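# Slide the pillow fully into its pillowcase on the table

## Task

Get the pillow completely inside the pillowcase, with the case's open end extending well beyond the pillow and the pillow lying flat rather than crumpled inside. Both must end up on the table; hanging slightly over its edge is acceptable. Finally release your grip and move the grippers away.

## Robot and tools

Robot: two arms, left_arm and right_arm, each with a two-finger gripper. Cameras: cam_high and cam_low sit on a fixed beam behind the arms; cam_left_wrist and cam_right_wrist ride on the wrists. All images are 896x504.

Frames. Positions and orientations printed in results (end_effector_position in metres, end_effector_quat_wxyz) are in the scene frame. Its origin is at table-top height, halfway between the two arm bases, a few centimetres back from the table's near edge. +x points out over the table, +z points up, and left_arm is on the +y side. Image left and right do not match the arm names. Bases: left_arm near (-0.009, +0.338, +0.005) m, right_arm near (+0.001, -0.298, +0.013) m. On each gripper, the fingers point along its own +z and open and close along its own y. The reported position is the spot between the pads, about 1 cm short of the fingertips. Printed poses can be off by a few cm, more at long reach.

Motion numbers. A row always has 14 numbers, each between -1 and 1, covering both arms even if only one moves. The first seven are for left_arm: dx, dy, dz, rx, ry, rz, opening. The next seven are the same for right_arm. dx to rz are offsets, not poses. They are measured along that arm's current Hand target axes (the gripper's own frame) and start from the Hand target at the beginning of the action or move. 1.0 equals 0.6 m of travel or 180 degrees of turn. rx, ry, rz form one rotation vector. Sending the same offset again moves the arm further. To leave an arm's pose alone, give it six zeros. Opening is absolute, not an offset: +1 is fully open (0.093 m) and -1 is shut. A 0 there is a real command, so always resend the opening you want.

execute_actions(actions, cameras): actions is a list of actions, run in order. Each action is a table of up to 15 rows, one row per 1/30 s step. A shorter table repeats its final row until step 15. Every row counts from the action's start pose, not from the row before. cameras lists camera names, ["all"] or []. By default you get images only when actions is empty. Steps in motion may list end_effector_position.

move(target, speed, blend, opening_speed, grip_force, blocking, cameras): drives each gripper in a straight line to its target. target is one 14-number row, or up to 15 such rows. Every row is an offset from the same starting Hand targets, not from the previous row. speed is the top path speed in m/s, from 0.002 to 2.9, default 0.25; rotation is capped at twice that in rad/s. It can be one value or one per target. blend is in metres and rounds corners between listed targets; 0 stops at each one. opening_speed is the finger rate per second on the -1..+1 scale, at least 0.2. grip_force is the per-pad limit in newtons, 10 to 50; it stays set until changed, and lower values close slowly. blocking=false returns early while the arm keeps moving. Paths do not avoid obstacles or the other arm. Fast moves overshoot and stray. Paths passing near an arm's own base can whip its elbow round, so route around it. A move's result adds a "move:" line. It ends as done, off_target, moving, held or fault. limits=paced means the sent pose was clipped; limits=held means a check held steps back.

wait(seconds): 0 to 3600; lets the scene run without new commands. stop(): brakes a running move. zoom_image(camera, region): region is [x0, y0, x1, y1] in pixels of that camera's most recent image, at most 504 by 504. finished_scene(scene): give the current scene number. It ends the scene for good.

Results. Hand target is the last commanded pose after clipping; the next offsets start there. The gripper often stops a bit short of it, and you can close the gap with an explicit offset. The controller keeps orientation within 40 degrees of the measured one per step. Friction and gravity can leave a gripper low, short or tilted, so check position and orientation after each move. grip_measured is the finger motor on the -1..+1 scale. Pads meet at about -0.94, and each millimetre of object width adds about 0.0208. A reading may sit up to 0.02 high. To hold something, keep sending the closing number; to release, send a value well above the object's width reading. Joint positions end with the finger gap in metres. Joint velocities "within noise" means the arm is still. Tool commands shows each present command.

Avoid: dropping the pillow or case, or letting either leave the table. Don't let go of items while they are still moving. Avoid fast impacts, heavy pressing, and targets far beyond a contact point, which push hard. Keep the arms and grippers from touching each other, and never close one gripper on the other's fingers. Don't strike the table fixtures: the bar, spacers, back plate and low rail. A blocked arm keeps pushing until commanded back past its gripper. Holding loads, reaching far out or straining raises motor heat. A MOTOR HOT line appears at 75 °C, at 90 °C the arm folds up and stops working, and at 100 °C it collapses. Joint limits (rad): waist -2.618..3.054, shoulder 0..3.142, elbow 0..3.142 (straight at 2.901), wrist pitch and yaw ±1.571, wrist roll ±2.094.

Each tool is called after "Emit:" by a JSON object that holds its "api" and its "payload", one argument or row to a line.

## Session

Emit:
{"api": "execute_actions", "payload": {
  "actions": []
}}

Scene clock: 0.00 s.
left_arm: end_effector_position=(+0.3693, +0.3506, +0.0943) grip_measured=+1.000 end_effector_quat_wxyz=(+0.613, -0.031, +0.786, +0.065) | right_arm: end_effector_position=(+0.3806, -0.3236, +0.1233) grip_measured=+1.000 end_effector_quat_wxyz=(+0.619, +0.082, +0.781, -0.010)
Joint positions: left_arm=[0.003 1.571 0.245 1.127 -0.184 0.012 0.093] | right_arm=[0.01 1.512 0.293 0.982 0.067 0.131 0.093]
Joint velocities: within noise
Joint torques (N m): no reading
Motor temperatures (°C): left_arm=[21 25 31 29 24 23 24] | right_arm=[25 30 31 26 25 24 25]
Heat: left arm: 31 °C; right arm: 31 °C.
Hand target: left_arm +0.3699, +0.3510, +0.0965; +0.616, -0.032, +0.785, +0.066 | right_arm +0.3831, -0.3245, +0.1301; +0.627, +0.083, +0.774, -0.010
Tool commands: left_gripper/opening=+1.0 right_gripper/opening=+1.0
camera_calibration:
cam_left_wrist: T_world_to_cam=[[0.1048, -0.99041, -0.09002, 0.31565], [-0.64439, 0.00131, -0.76469, 0.34704], [0.75748, 0.13815, -0.63808, -0.18088]] pos_world=[0.32757, 0.33715, 0.17838]
cam_right_wrist: T_world_to_cam=[[-0.1498, -0.98354, -0.10103, -0.24762], [-0.60014, 0.17166, -0.78126, 0.42179], [0.78574, -0.0564, -0.61598, -0.15819]] pos_world=[0.34034, -0.32487, 0.20707]

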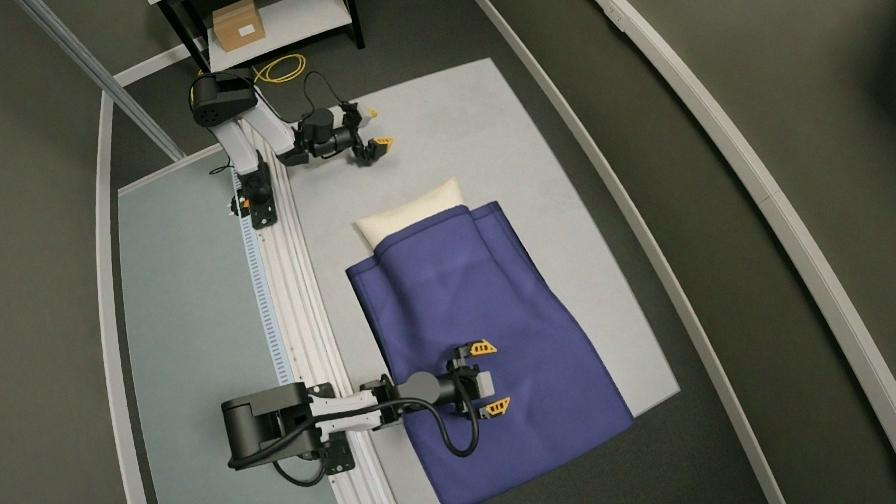

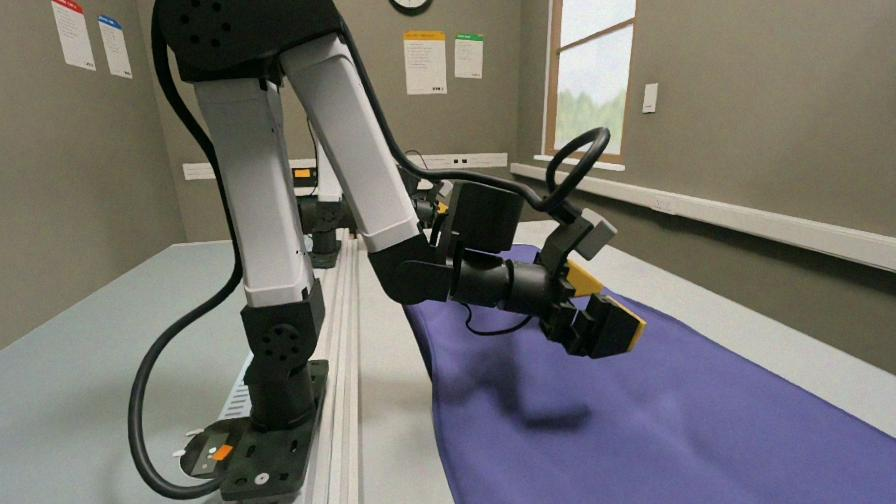

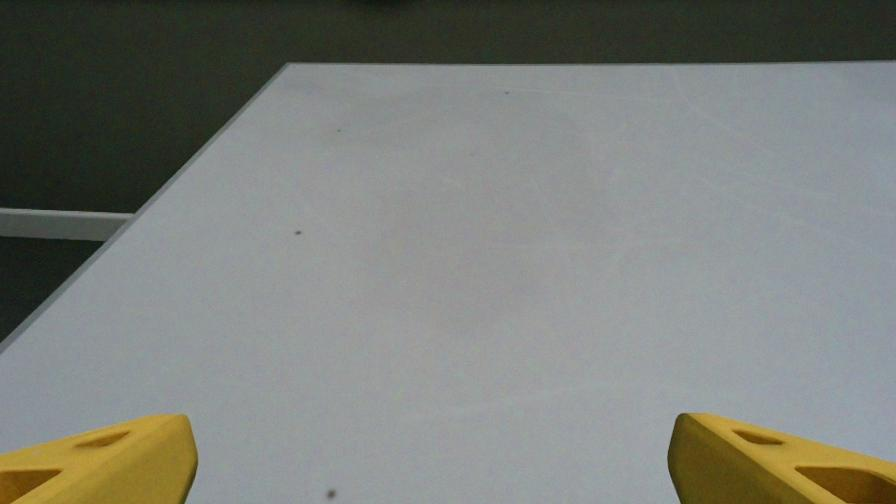

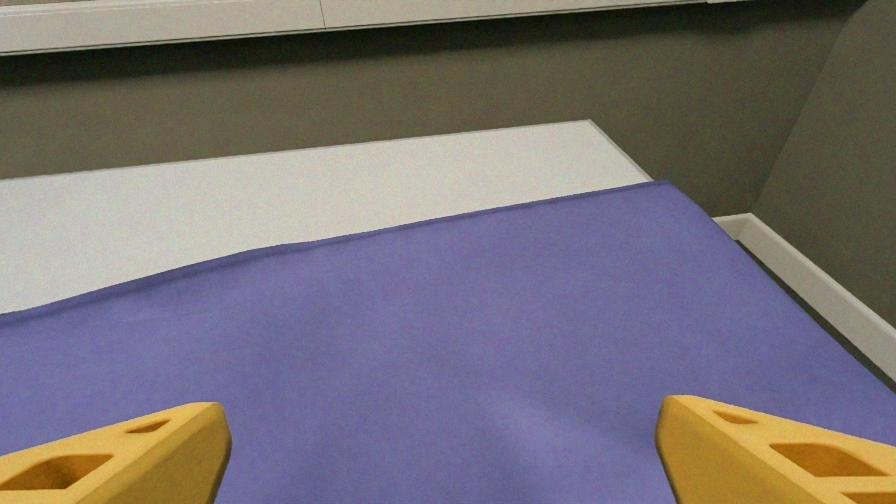

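Emit:
{"api": "move", "payload": {
  "target": [-0.0887,-0.1833,-0.0645,0.4338,0.1806,0.304,1, 0.1013,0.5215,-0.4032,-0.3929,0.2305,-0.3158,0],
  "cameras": ["all"]
}}

Scene clock: 60.00 s.
left_arm: end_effector_position=(+0.3589, +0.2347, +0.1495) grip_measured=+1.000 end_effector_quat_wxyz=(+0.198, +0.654, +0.708, -0.179) | right_arm: end_effector_position=(+0.1815, +0.0149, +0.1460) grip_measured=+0.002 end_effector_quat_wxyz=(+0.199, -0.612, +0.748, +0.162)
Joint positions: left_arm=[0.008 1.817 1.616 -1.242 0.544 1.429 0.093] | right_arm=[0.995 1.458 1.116 -0.726 -0.221 -0.375 0.045]
Joint torques (N m): left_arm=[-0.27 -7.58 10.4 0.38 0.09 0.25] | right_arm=[0.53 -5.16 9.69 0.9 -0.15 -0.13]
Motor temperatures (°C): left_arm=[21 29 35 37 24 23 24] | right_arm=[25 32 35 31 25 24 25]
Heat: left arm: 37 °C; right arm: 35 °C.
Hand target: left_arm +0.3599, +0.2350, +0.1502; +0.189, +0.659, +0.706, -0.177 | right_arm +0.1805, +0.0201, +0.1500; +0.198, -0.621, +0.740, +0.166
Off the commanded pose: left_arm 0.001 m, 1 deg | right_arm 0.007 m, 1 deg.
move: done
cam_left_wrist: T_world_to_cam=[[-0.99888, -0.04677, -0.00712, 0.36909], [-0.04596, 0.99505, -0.08813, -0.16648], [0.01121, -0.0877, -0.99608, 0.25255]] pos_world=[0.3582, 0.20507, 0.23951]
cam_right_wrist: T_world_to_cam=[[0.97661, -0.21502, -0.00214, -0.17269], [-0.21432, -0.97255, -0.09065, 0.10819], [0.01741, 0.08899, -0.99588, 0.22404]] pos_world=[0.18793, 0.04815, 0.23256]

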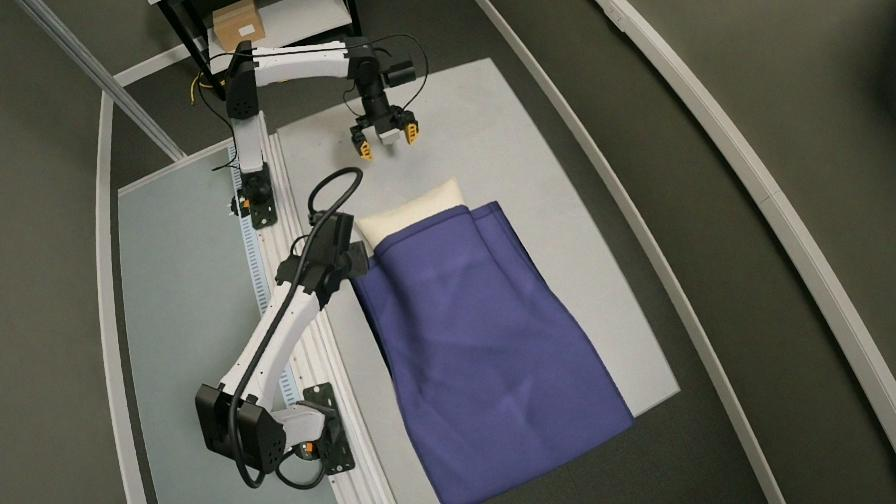

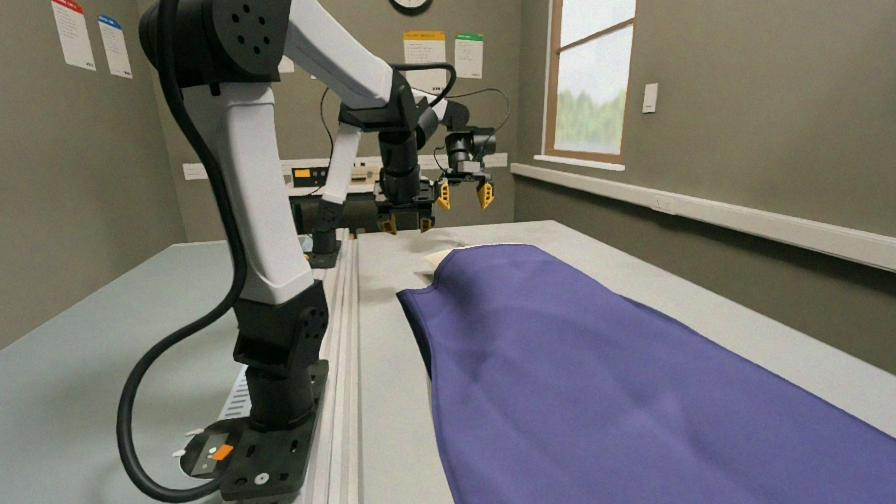

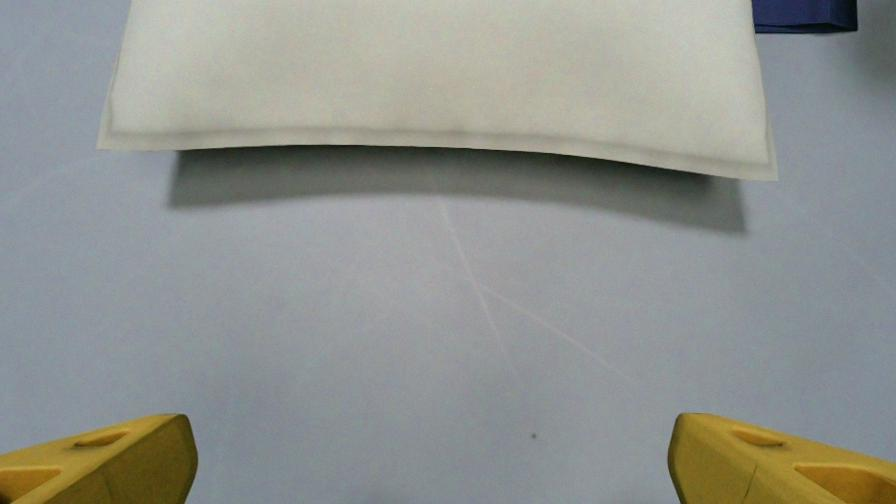

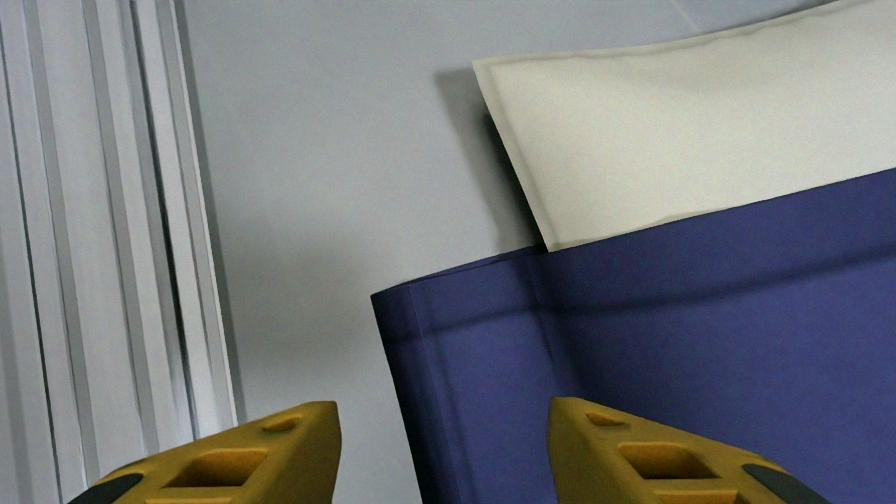

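Emit:
{"api": "move", "payload": {
  "target": [
    [0.0382,0.0058,0.1838,0,0,0,1, 0.0875,0.0293,0.2055,0,0,0,0],
    [0.0382,0.0058,0.1838,0,0,0,1, 0.0875,0.0293,0.2055,0,0,0,-1]
  ],
  "cameras": ["cam_right_wrist"],
  "speed": 0.2
}}

Scene clock: 80.60 s.
left_arm: end_effector_position=(+0.3697, +0.1994, +0.0547) grip_measured=+1.000 end_effector_quat_wxyz=(+0.203, +0.661, +0.701, -0.175) | right_arm: end_effector_position=(+0.1670, +0.0396, +0.0239) grip_measured=-0.985 end_effector_quat_wxyz=(+0.201, -0.625, +0.735, +0.169)
Joint positions: left_arm=[-0.089 1.916 1.364 -0.826 0.529 1.336 0.093] | right_arm=[1.08 1.688 0.818 -0.177 -0.2 -0.33 0]
Joint torques (N m): left_arm=[-0.29 -8.23 5.71 0.92 0.11 0.09] | right_arm=[0.53 -6.08 5.39 1.24 0.05 0.15]
Heat: left arm: 39 °C; right arm: 37 °C.
Hand target: left_arm +0.3657, +0.2000, +0.0432; +0.189, +0.659, +0.706, -0.177 | right_arm +0.1660, +0.0391, +0.0170; +0.198, -0.621, +0.740, +0.166
Off the commanded pose: left_arm 0.012 m, 2 deg | right_arm 0.007 m, 1 deg.
move: off_target (left_arm)
cam_right_wrist: T_world_to_cam=[[0.98371, -0.17973, -0.00172, -0.15602], [-0.17897, -0.97854, -0.10212, 0.11271], [0.01667, 0.10077, -0.99477, 0.10015]] pos_world=[0.17198, 0.07216, 0.11087]

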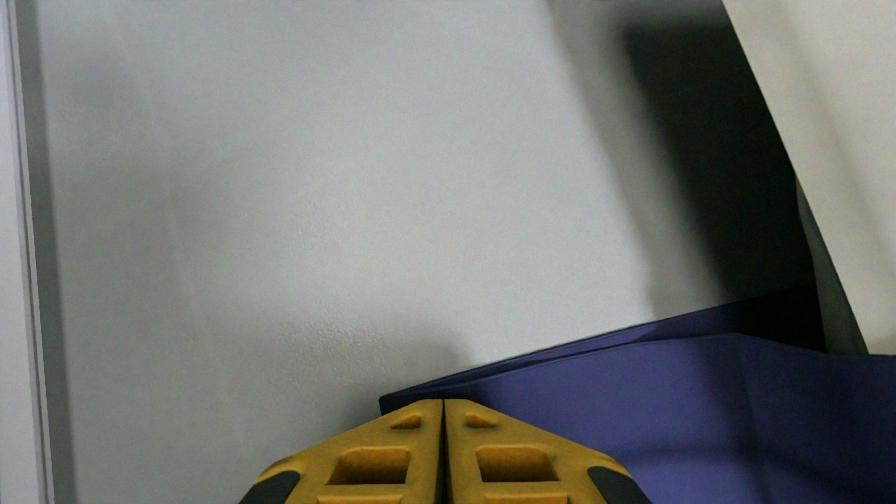

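Emit:
{"api": "move", "payload": {
  "target": [
    [0,0,0,0,0,0,1, -0.005,0,-0.01,0,0,0,0],
    [0,0,0,0,0,0,1, 0.0278,0.0,0.0148,0,0,0,0],
    [0,0,0,0,0,0,1, 0.0278,0.0,0.0148,0,0,0,-1]
  ],
  "cameras": ["cam_right_wrist"],
  "speed": 0.1
}}

Scene clock: 91.43 s.
left_arm: end_effector_position=(+0.3697, +0.1994, +0.0547) grip_measured=+1.000 end_effector_quat_wxyz=(+0.203, +0.661, +0.701, -0.175) | right_arm: end_effector_position=(+0.1698, +0.0375, +0.0161) grip_measured=-0.983 end_effector_quat_wxyz=(+0.221, -0.620, +0.733, +0.172)
Joint positions: left_arm=[-0.089 1.916 1.364 -0.826 0.529 1.336 0.093] | right_arm=[1.074 1.692 0.758 -0.073 -0.192 -0.33 0]
Joint torques (N m): left_arm=[-0.28 -8.23 5.71 0.92 0.11 0.09] | right_arm=[0.05 -5.14 4.71 1.08 -0.09 0.03]
Motor temperatures (°C): left_arm=[21 35 38 33 24 23 24] | right_arm=[25 33 36 30 25 24 25]
Heat: left arm: 38 °C; right arm: 36 °C.
Hand target: left_arm +0.3657, +0.2000, +0.0432; +0.189, +0.659, +0.706, -0.177 | right_arm +0.1641, +0.0292, +0.0010; +0.198, -0.621, +0.740, +0.166
Off the commanded pose: left_arm 0.012 m, 2 deg | right_arm 0.018 m, 3 deg.
move: off_target (right_arm); target 3's new opening was sent with right_arm's hand 0.015 m and 2 deg from that target
cam_right_wrist: T_world_to_cam=[[0.9818, -0.18898, 0.01872, -0.15876], [-0.18468, -0.97309, -0.13778, 0.11167], [0.04425, 0.13181, -0.99029, 0.0867]] pos_world=[0.17266, 0.06724, 0.10422]

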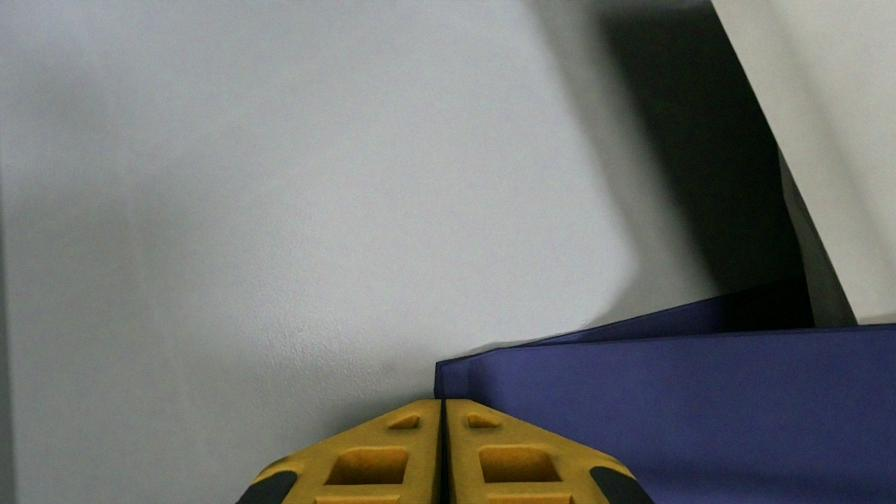

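Emit:
{"api": "move", "payload": {
  "target": [-0.1793,-0.0067,0.1228,0,0,0,1, -0.0117,0,-0.0202,0,0,0,-1],
  "cameras": ["all"],
  "speed": 0.1
}}

Scene clock: 100.20 s.
left_arm: end_effector_position=(+0.3621, +0.0852, +0.0348) grip_measured=+1.000 end_effector_quat_wxyz=(+0.173, +0.656, +0.713, -0.175) | right_arm: end_effector_position=(+0.1694, +0.0370, +0.0157) grip_measured=-0.983 end_effector_quat_wxyz=(+0.220, -0.620, +0.733, +0.171)
Joint positions: left_arm=[-0.395 2.033 1.462 -0.708 0.426 0.993 0.093] | right_arm=[1.074 1.692 0.758 -0.076 -0.192 -0.33 0]
Joint torques (N m): left_arm=[-1.5 -8.35 10.28 1.45 0.3 0.04] | right_arm=[0.09 -8.31 6.8 0.54 -0.09 0.04]
Heat: left arm: 38 °C; right arm: 36 °C.
Hand target: left_arm +0.3708, +0.0701, +0.0331; +0.189, +0.659, +0.706, -0.177 | right_arm +0.1641, +0.0292, +0.0150; +0.198, -0.621, +0.740, +0.166
Off the commanded pose: left_arm 0.018 m, 2 deg | right_arm 0.009 m, 3 deg.
move: off_target (left_arm, right_arm)
cam_left_wrist: T_world_to_cam=[[-0.99881, -0.04281, 0.02325, 0.36319], [-0.04384, 0.99799, -0.04567, -0.03018], [-0.02125, -0.04664, -0.99869, 0.13352]] pos_world=[0.36428, 0.0519, 0.12352]
cam_right_wrist: T_world_to_cam=[[0.98182, -0.18901, 0.01762, -0.15849], [-0.18498, -0.97344, -0.13493, 0.11106], [0.04265, 0.12922, -0.9907, 0.08684]] pos_world=[0.17245, 0.06693, 0.10381]

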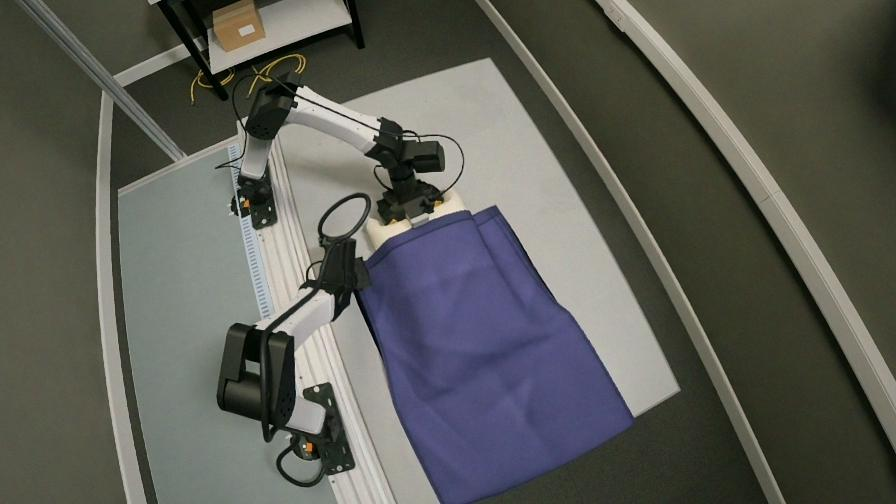

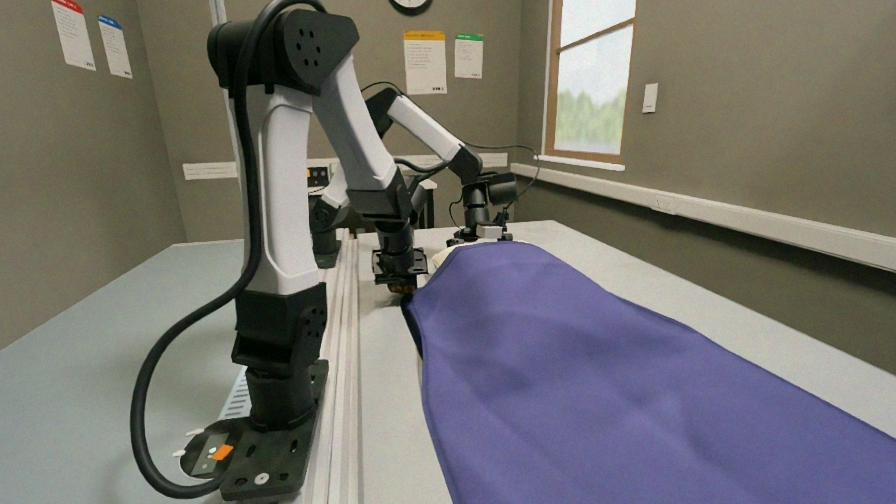

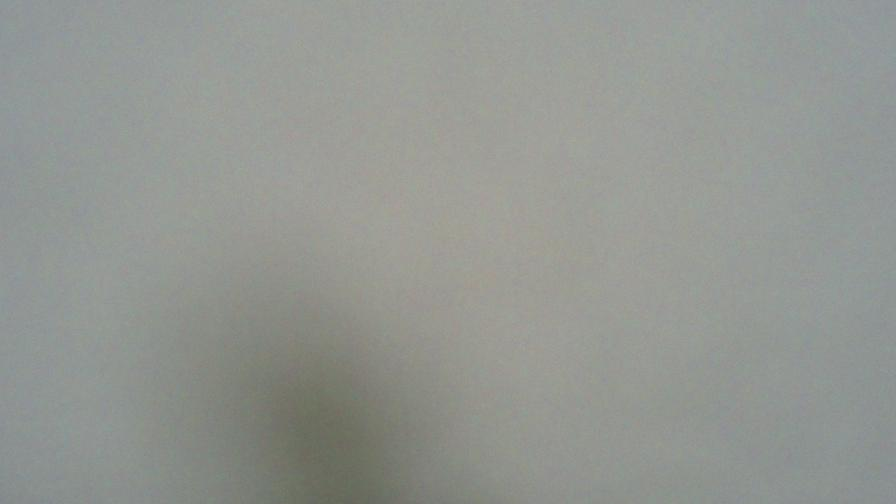

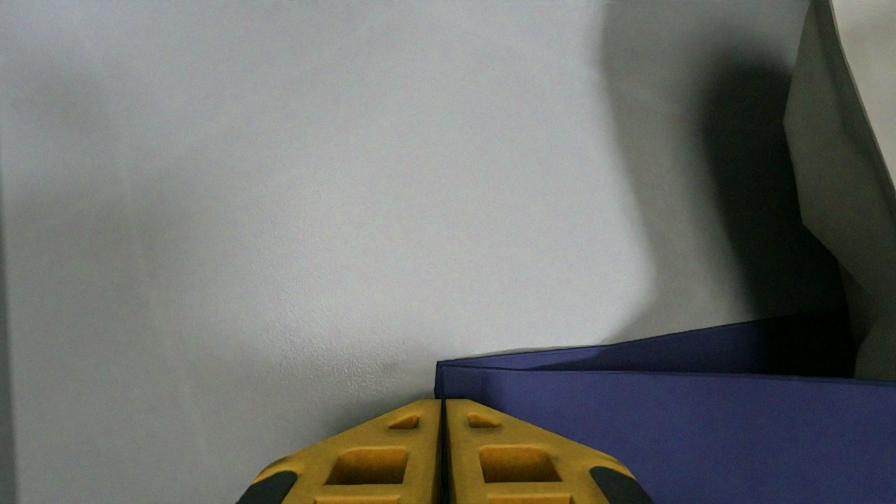

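Emit:
{"api": "move", "payload": {
  "target": [-0.1155,0.0083,0.0667,0,-0.1,0,1, -0.0284,0.0058,0.0164,0,0,0,-1],
  "cameras": ["cam_high","cam_low","cam_right_wrist"],
  "speed": 0.1
}}

Scene clock: 110.13 s.
left_arm: end_effector_position=(+0.3829, +0.0043, +0.0385) grip_measured=+1.000 end_effector_quat_wxyz=(+0.288, +0.621, +0.678, -0.267) | right_arm: end_effector_position=(+0.1723, +0.0407, +0.0170) grip_measured=-0.984 end_effector_quat_wxyz=(+0.210, -0.618, +0.742, +0.153)
Joint positions: left_arm=[-0.464 2.13 1.462 -0.332 0.631 0.802 0.093] | right_arm=[1.09 1.712 0.813 -0.141 -0.153 -0.312 0]
Joint torques (N m): left_arm=[-1.77 -9.84 7.61 2.06 0.36 0.06] | right_arm=[1.5 -5.72 8.08 1.01 -0.25 0.15]
Heat: left arm: 38 °C; right arm: 37 °C.
Hand target: left_arm +0.3813, -0.0094, +0.0332; +0.297, +0.623, +0.668, -0.278 | right_arm +0.1643, +0.0492, +0.0149; +0.198, -0.621, +0.740, +0.166
Off the commanded pose: left_arm 0.015 m, 2 deg | right_arm 0.012 m, 2 deg.
move: off_target (left_arm, right_arm)
cam_right_wrist: T_world_to_cam=[[0.97801, -0.20644, 0.02973, -0.15951], [-0.20281, -0.97455, -0.09545, 0.11777], [0.04868, 0.08732, -0.99499, 0.0882]] pos_world=[0.17559, 0.07414, 0.10374]

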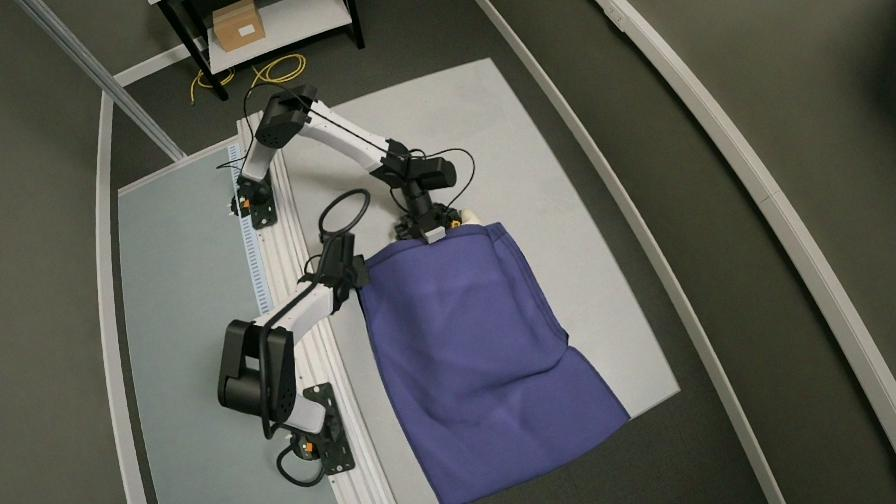

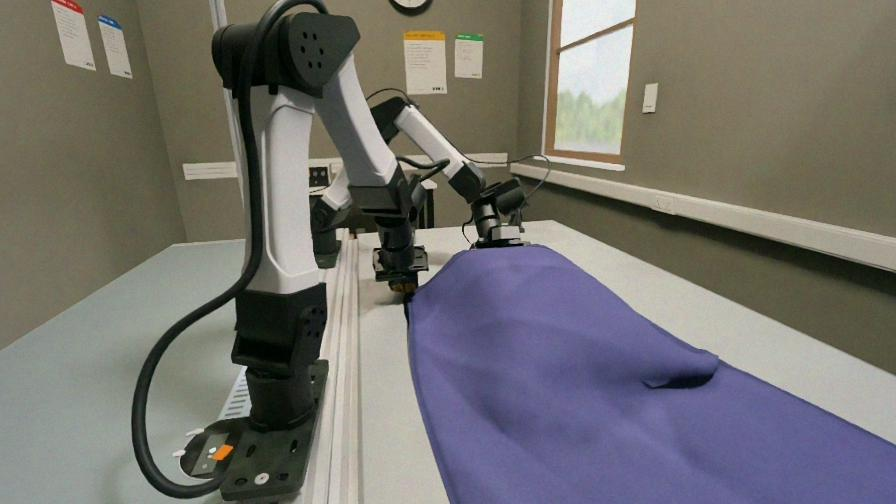

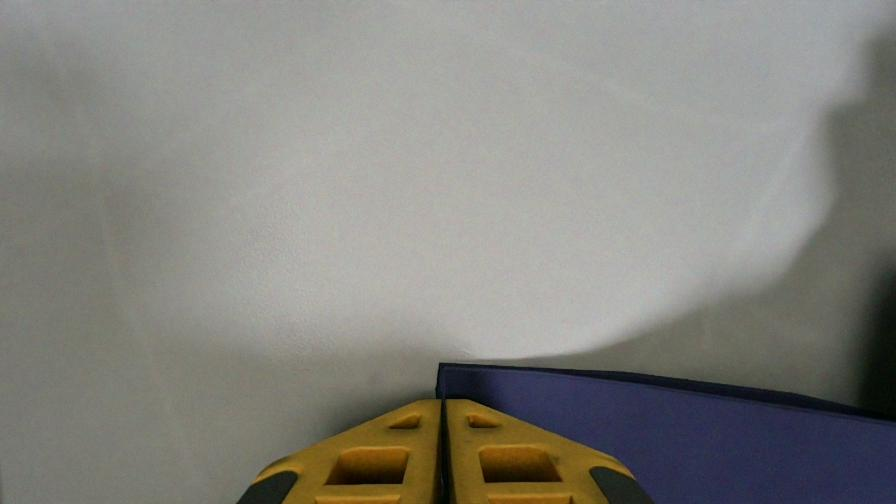

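Emit:
{"api": "move", "payload": {
  "target": [-0.1104,0,0.1226,0,0,0,1, 0,0,0,0,0,0,-1],
  "cameras": ["cam_high","cam_low","cam_right_wrist"],
  "speed": 0.1
}}

Scene clock: 118.70 s.
left_arm: end_effector_position=(+0.3881, -0.0938, +0.0424) grip_measured=+1.000 end_effector_quat_wxyz=(+0.296, +0.622, +0.669, -0.281) | right_arm: end_effector_position=(+0.1727, +0.0405, +0.0170) grip_measured=-0.984 end_effector_quat_wxyz=(+0.210, -0.618, +0.742, +0.152)
Joint positions: left_arm=[-0.626 2.328 1.781 -0.343 0.569 0.64 0.093] | right_arm=[1.09 1.712 0.813 -0.141 -0.151 -0.312 0]
Joint torques (N m): left_arm=[-2.02 -10.41 11.34 1.93 -0.01 0.03] | right_arm=[1.5 -5.76 8.17 1.02 -0.3 0.17]
Motor temperatures (°C): left_arm=[21 40 38 35 24 23 23] | right_arm=[25 34 37 29 25 24 26]
Heat: left arm: 40 °C; right arm: 37 °C.
Hand target: left_arm +0.3880, -0.1081, +0.0332; +0.297, +0.623, +0.668, -0.278 | right_arm +0.1643, +0.0492, +0.0149; +0.198, -0.621, +0.740, +0.166
Off the commanded pose: left_arm 0.017 m, 1 deg | right_arm 0.012 m, 2 deg.
move: off_target (left_arm)
cam_right_wrist: T_world_to_cam=[[0.97754, -0.20835, 0.03158, -0.1598], [-0.20459, -0.97425, -0.09472, 0.11794], [0.0505, 0.08613, -0.995, 0.08786]] pos_world=[0.1759, 0.07404, 0.10364]

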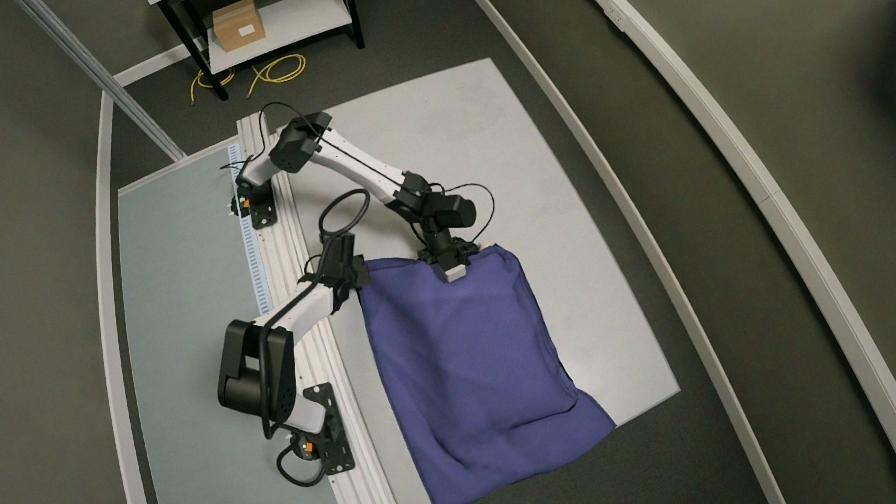

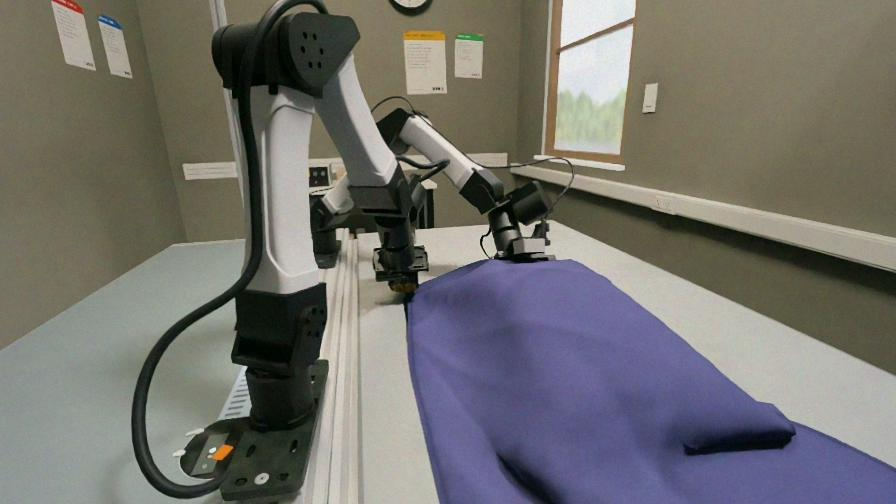

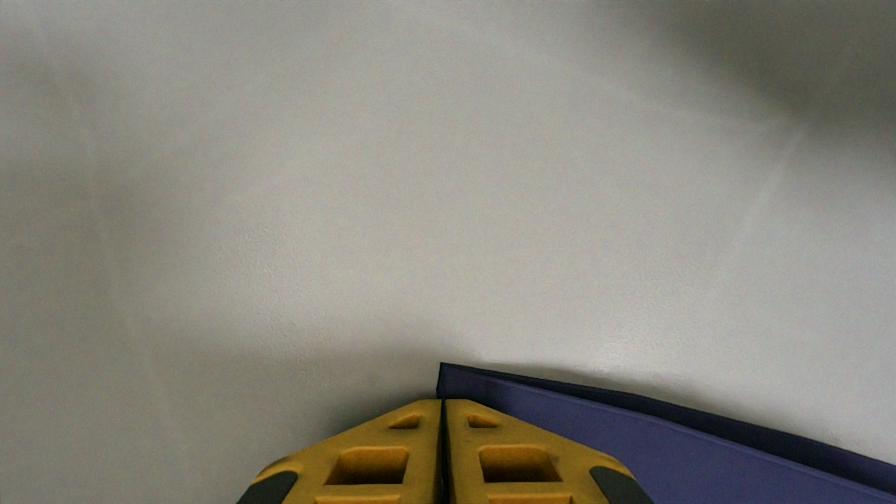

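Emit:
{"api": "move", "payload": {
  "target": [
    [0.223,0,-0.2477,0,0,0,1, 0,0,0,0,0,0,-1],
    [0.0792,0,-0.3692,0,0.06,0,1, 0,0,0,0,0,0,-1]
  ],
  "cameras": ["cam_high","cam_left_wrist"],
  "speed": 0.2
}}

Scene clock: 129.07 s.
left_arm: end_effector_position=(+0.3733, +0.0893, +0.1466) grip_measured=+1.000 end_effector_quat_wxyz=(+0.241, +0.641, +0.694, -0.222) | right_arm: end_effector_position=(+0.1727, +0.0405, +0.0170) grip_measured=-0.984 end_effector_quat_wxyz=(+0.210, -0.618, +0.742, +0.152)
Joint positions: left_arm=[-0.327 1.909 1.665 -0.947 0.582 1.018 0.093] | right_arm=[1.09 1.712 0.813 -0.141 -0.151 -0.312 0]
Joint torques (N m): left_arm=[-0.39 -8.76 11.03 0.95 0.11 0.25] | right_arm=[1.54 -5.72 8.12 1.03 -0.27 0.14]
Heat: left arm: 42 °C; right arm: 37 °C.
Hand target: left_arm +0.3745, +0.0878, +0.1461; +0.233, +0.647, +0.693, -0.218 | right_arm +0.1643, +0.0492, +0.0149; +0.198, -0.621, +0.740, +0.166
Off the commanded pose: left_arm 0.002 m, 1 deg | right_arm 0.012 m, 2 deg.
move: done
cam_left_wrist: T_world_to_cam=[[-0.99897, -0.04503, -0.00573, 0.3765], [-0.04277, 0.97603, -0.2134, -0.00253], [0.0152, -0.21294, -0.97695, 0.24363]] pos_world=[0.3723, 0.0713, 0.23963]

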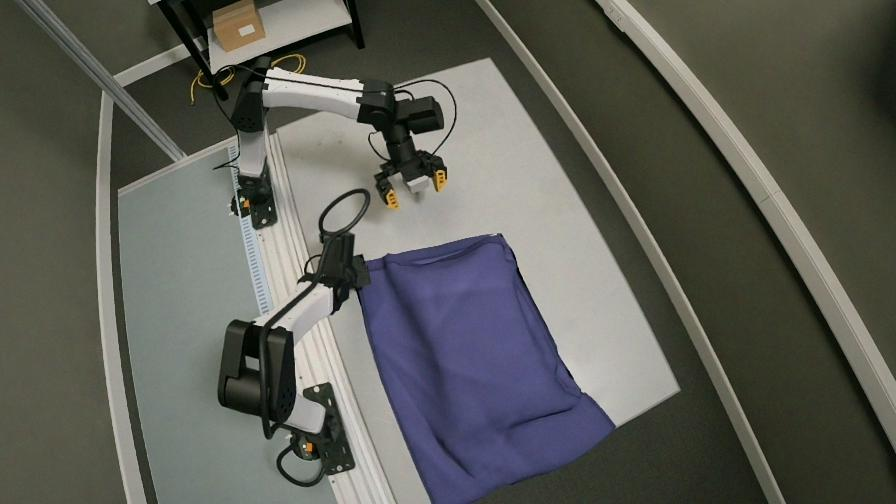

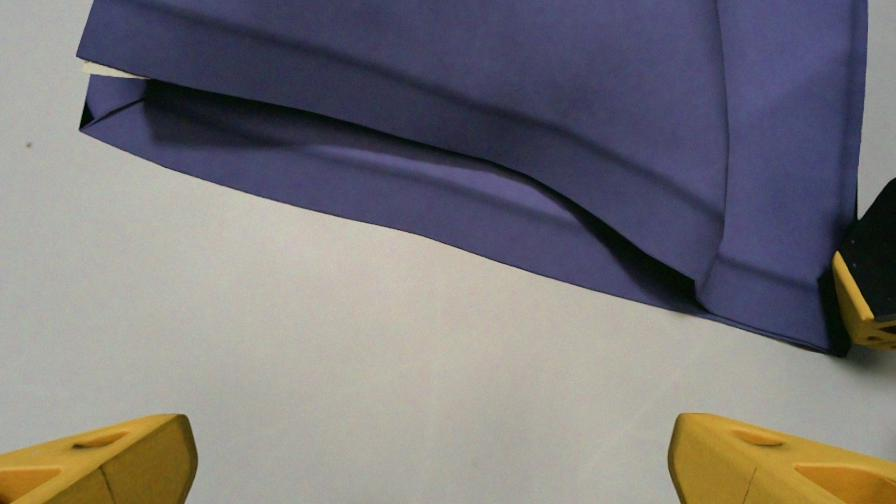

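Emit:
{"api": "move", "payload": {
  "target": [
    [0.0088,0.2025,0.1943,0,0,0,0.4, 0,0,0,0,0,0,-1],
    [-0.2122,0.1825,0.3997,0,0,0,0.4, 0,0,0,0,0,0,-1]
  ],
  "cameras": ["all"],
  "speed": [0.25,0.1]
}}

Scene clock: 163.23 s.
left_arm: end_effector_position=(+0.4946, -0.1287, +0.0447) grip_measured=+0.402 end_effector_quat_wxyz=(+0.345, +0.596, +0.693, -0.213) | right_arm: end_effector_position=(+0.1771, +0.0389, +0.0169) grip_measured=-0.984 end_effector_quat_wxyz=(+0.216, -0.615, +0.745, +0.140)
Joint positions: left_arm=[-0.599 2.879 2.838 -0.758 0.428 0.617 0.065] | right_arm=[1.09 1.712 0.815 -0.141 -0.123 -0.311 0]
Joint torques (N m): left_arm=[-2.11 -12.25 11.43 2.76 -0.14 -0.02] | right_arm=[1.57 -5.75 7.95 1 -0.53 0.15]
Motor temperatures (°C): left_arm=[21 45 45 33 24 23 23] | right_arm=[25 35 38 29 25 24 26]
Heat: left arm: 45 °C; right arm: 38 °C.
Hand target: left_arm +0.5008, -0.1504, +0.0320; +0.233, +0.647, +0.693, -0.218 | right_arm +0.1642, +0.0492, +0.0149; +0.198, -0.621, +0.740, +0.166
Off the commanded pose: left_arm 0.026 m, 14 deg | right_arm 0.017 m, 4 deg.
elbow stopped short (left arm): the move would have taken joint 3 (elbow) straighter than the controller allows.
move: off_target (left_arm)
cam_left_wrist: T_world_to_cam=[[-0.97804, -0.16594, -0.1261, 0.46662], [-0.11061, 0.92607, -0.36078, 0.22735], [0.17665, -0.33891, -0.92409, -0.00266]] pos_world=[0.48199, -0.13401, 0.13841]
cam_right_wrist: T_world_to_cam=[[0.97361, -0.22161, 0.0545, -0.16363], [-0.21634, -0.97227, -0.08879, 0.11918], [0.07267, 0.07465, -0.99456, 0.08428]] pos_world=[0.17897, 0.07332, 0.10332]

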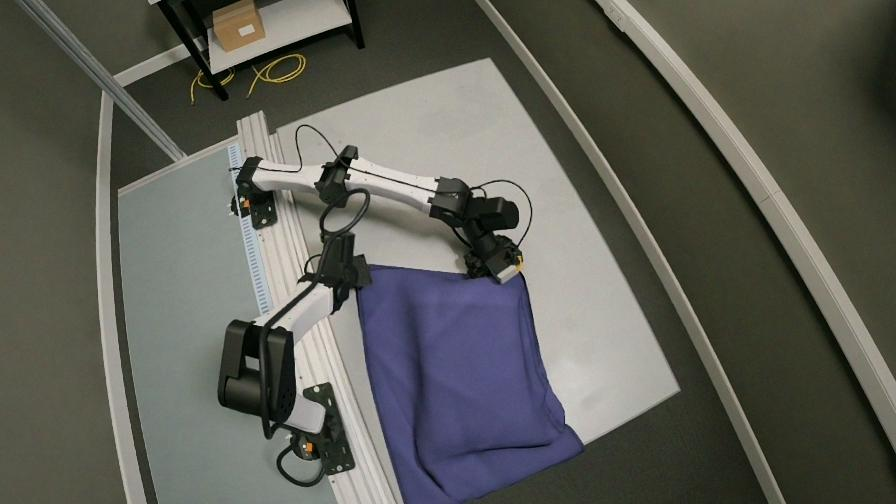

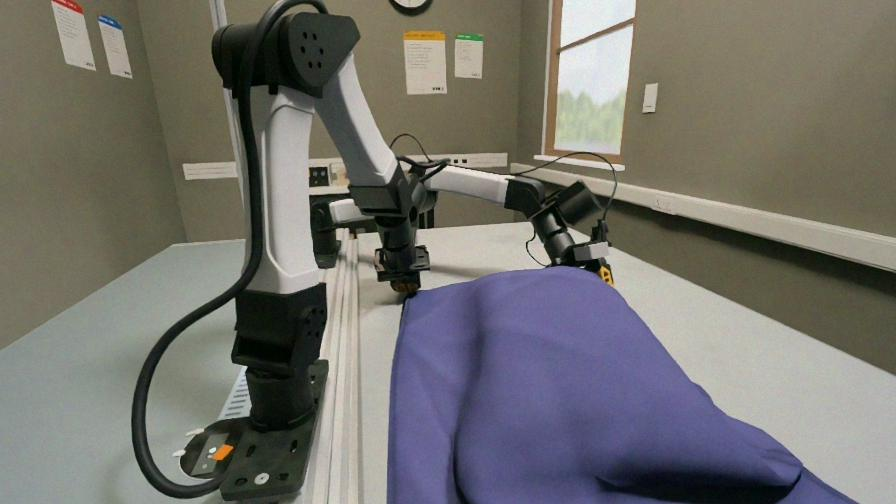

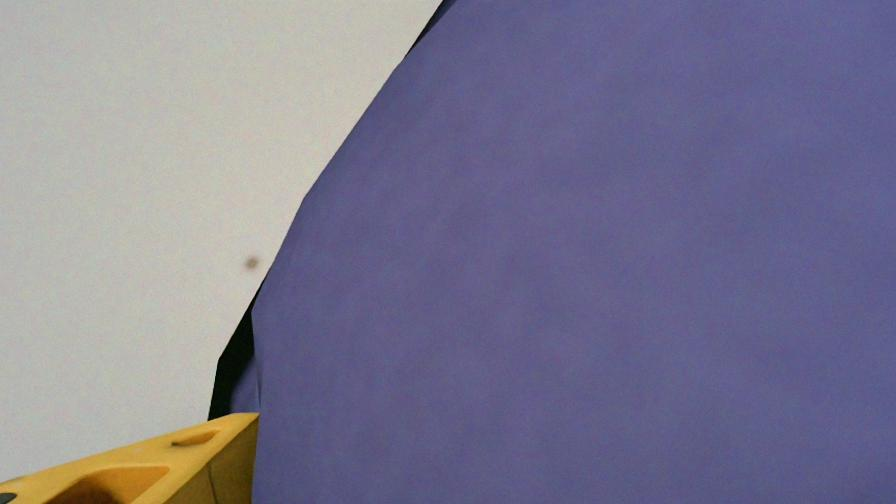

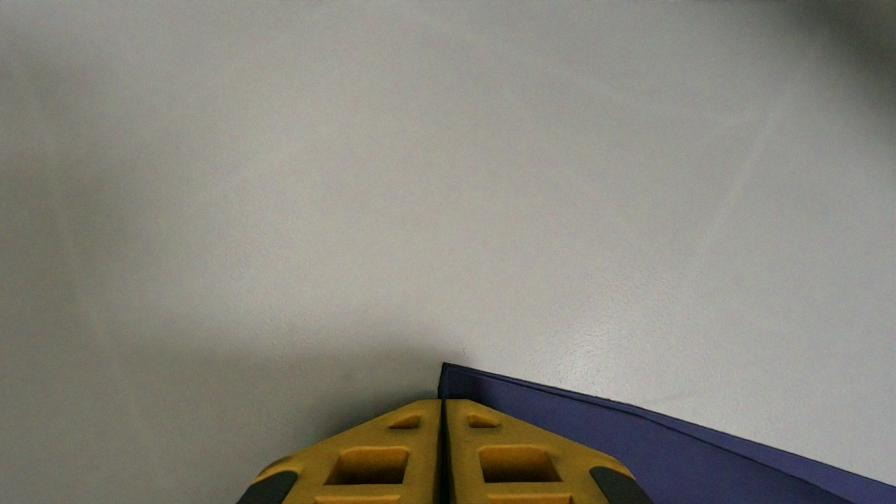

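Emit:
{"api": "move", "payload": {
  "target": [
    [0.1993,0,-0.1513,0,0,0,0.4, 0,0,0,0,0,0,-1],
    [0.0883,0.04,-0.2975,0,0,0,0, 0,0,0,0,0,0,-1]
  ],
  "cameras": ["cam_high","cam_left_wrist"],
  "speed": 0.2
}}

Scene clock: 174.13 s.
left_arm: end_effector_position=(+0.5127, -0.0027, +0.1082) grip_measured=+0.003 end_effector_quat_wxyz=(+0.298, +0.617, +0.697, -0.210) | right_arm: end_effector_position=(+0.1716, +0.0417, +0.0173) grip_measured=-0.984 end_effector_quat_wxyz=(+0.211, -0.619, +0.741, +0.151)
Joint positions: left_arm=[-0.39 2.709 2.838 -1.135 0.551 0.864 0.045] | right_arm=[1.096 1.712 0.815 -0.141 -0.147 -0.311 0]
Joint torques (N m): left_arm=[0.49 -19.34 10.8 1.29 0.1 0.09] | right_arm=[1.05 -5.65 8.01 1.02 -0.31 0.15]
Motor temperatures (°C): left_arm=[21 52 46 35 24 23 23] | right_arm=[25 35 39 29 25 24 26]
Heat: left arm: 52 °C; right arm: 39 °C.
Hand target: left_arm +0.5143, +0.0009, +0.1422; +0.233, +0.647, +0.693, -0.218 | right_arm +0.1642, +0.0492, +0.0149; +0.198, -0.621, +0.740, +0.166
Off the commanded pose: left_arm 0.034 m, 8 deg | right_arm 0.011 m, 2 deg.
elbow stopped short (left arm): the move would have taken joint 3 (elbow) straighter than the controller allows.
move: off_target (left_arm); target 2's new opening was sent with left_arm's hand 0.034 m and 8 deg from that target
cam_left_wrist: T_world_to_cam=[[-0.98986, -0.11587, -0.08214, 0.51475], [-0.08834, 0.95512, -0.28275, 0.11582], [0.11121, -0.27263, -0.95567, 0.13264]] pos_world=[0.50501, -0.01482, 0.20179]

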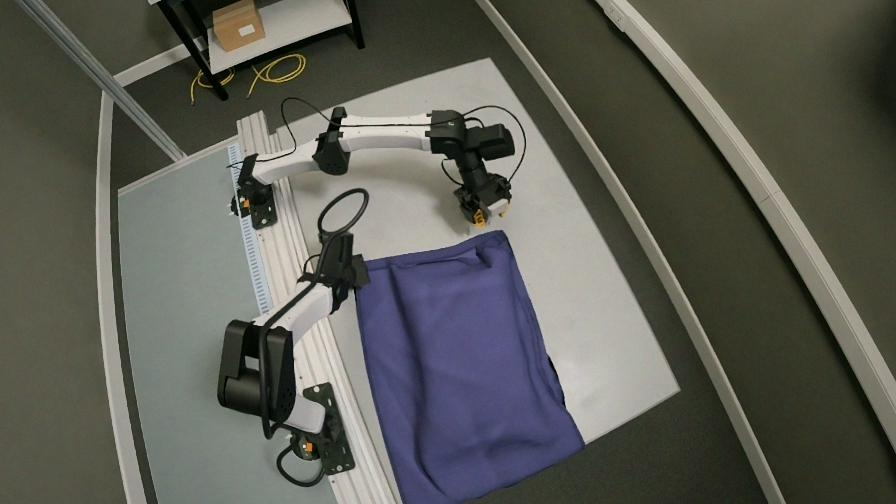

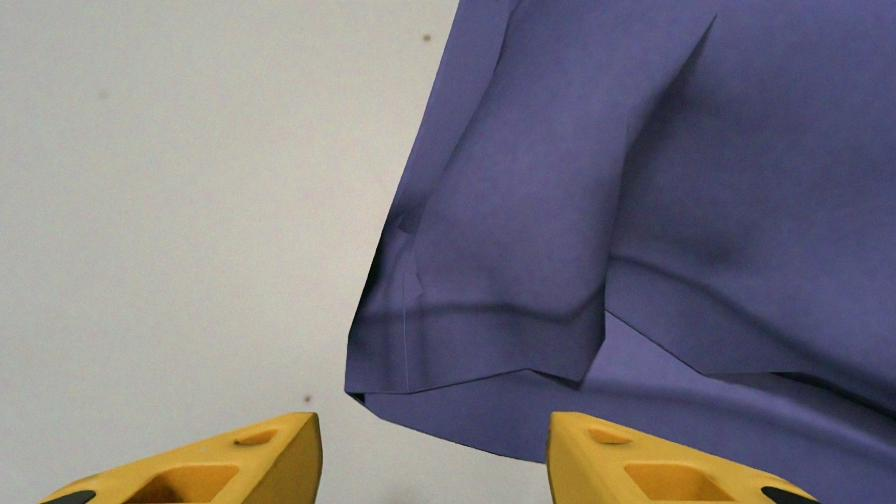

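Emit:
{"api": "move", "payload": {
  "target": [0.023,0.0538,0.0913,-0.138,0.012,-0.1815,0.3, 0,0,0,0,0,0,-1],
  "cameras": ["cam_left_wrist"]
}}

Scene clock: 193.50 s.
left_arm: end_effector_position=(+0.5446, -0.0137, +0.0940) grip_measured=+0.298 end_effector_quat_wxyz=(+0.298, +0.366, +0.874, -0.115) | right_arm: end_effector_position=(+0.1716, +0.0417, +0.0173) grip_measured=-0.984 end_effector_quat_wxyz=(+0.211, -0.619, +0.741, +0.151)
Joint positions: left_arm=[-0.488 2.728 2.838 -0.999 0.126 0.221 0.059] | right_arm=[1.096 1.712 0.815 -0.141 -0.147 -0.311 0]
Joint torques (N m): left_arm=[-0.43 -13.68 11.17 1.93 -0.17 0.06] | right_arm=[1.05 -5.7 8.06 1 -0.3 0.14]
Motor temperatures (°C): left_arm=[21 67 48 35 24 23 23] | right_arm=[25 35 40 29 25 24 26]
Heat: left arm: 67 °C; right arm: 40 °C.
Hand target: left_arm +0.5481, -0.0188, +0.0901; +0.282, +0.367, +0.880, -0.110 | right_arm +0.1642, +0.0492, +0.0149; +0.198, -0.621, +0.740, +0.166
Off the commanded pose: left_arm 0.007 m, 2 deg | right_arm 0.011 m, 2 deg.
elbow stopped short (left arm): the move would have taken joint 3 (elbow) straighter than the controller allows.
move: done
cam_left_wrist: T_world_to_cam=[[-0.7322, -0.68078, -0.02045, 0.39001], [-0.66484, 0.72094, -0.19556, 0.42767], [0.14788, -0.12959, -0.98048, 0.09687]] pos_world=[0.55558, -0.03026, 0.18659]

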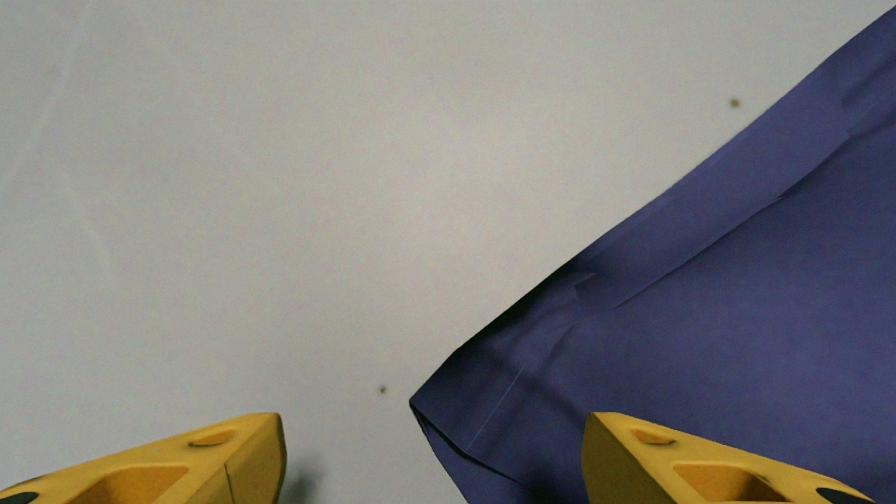

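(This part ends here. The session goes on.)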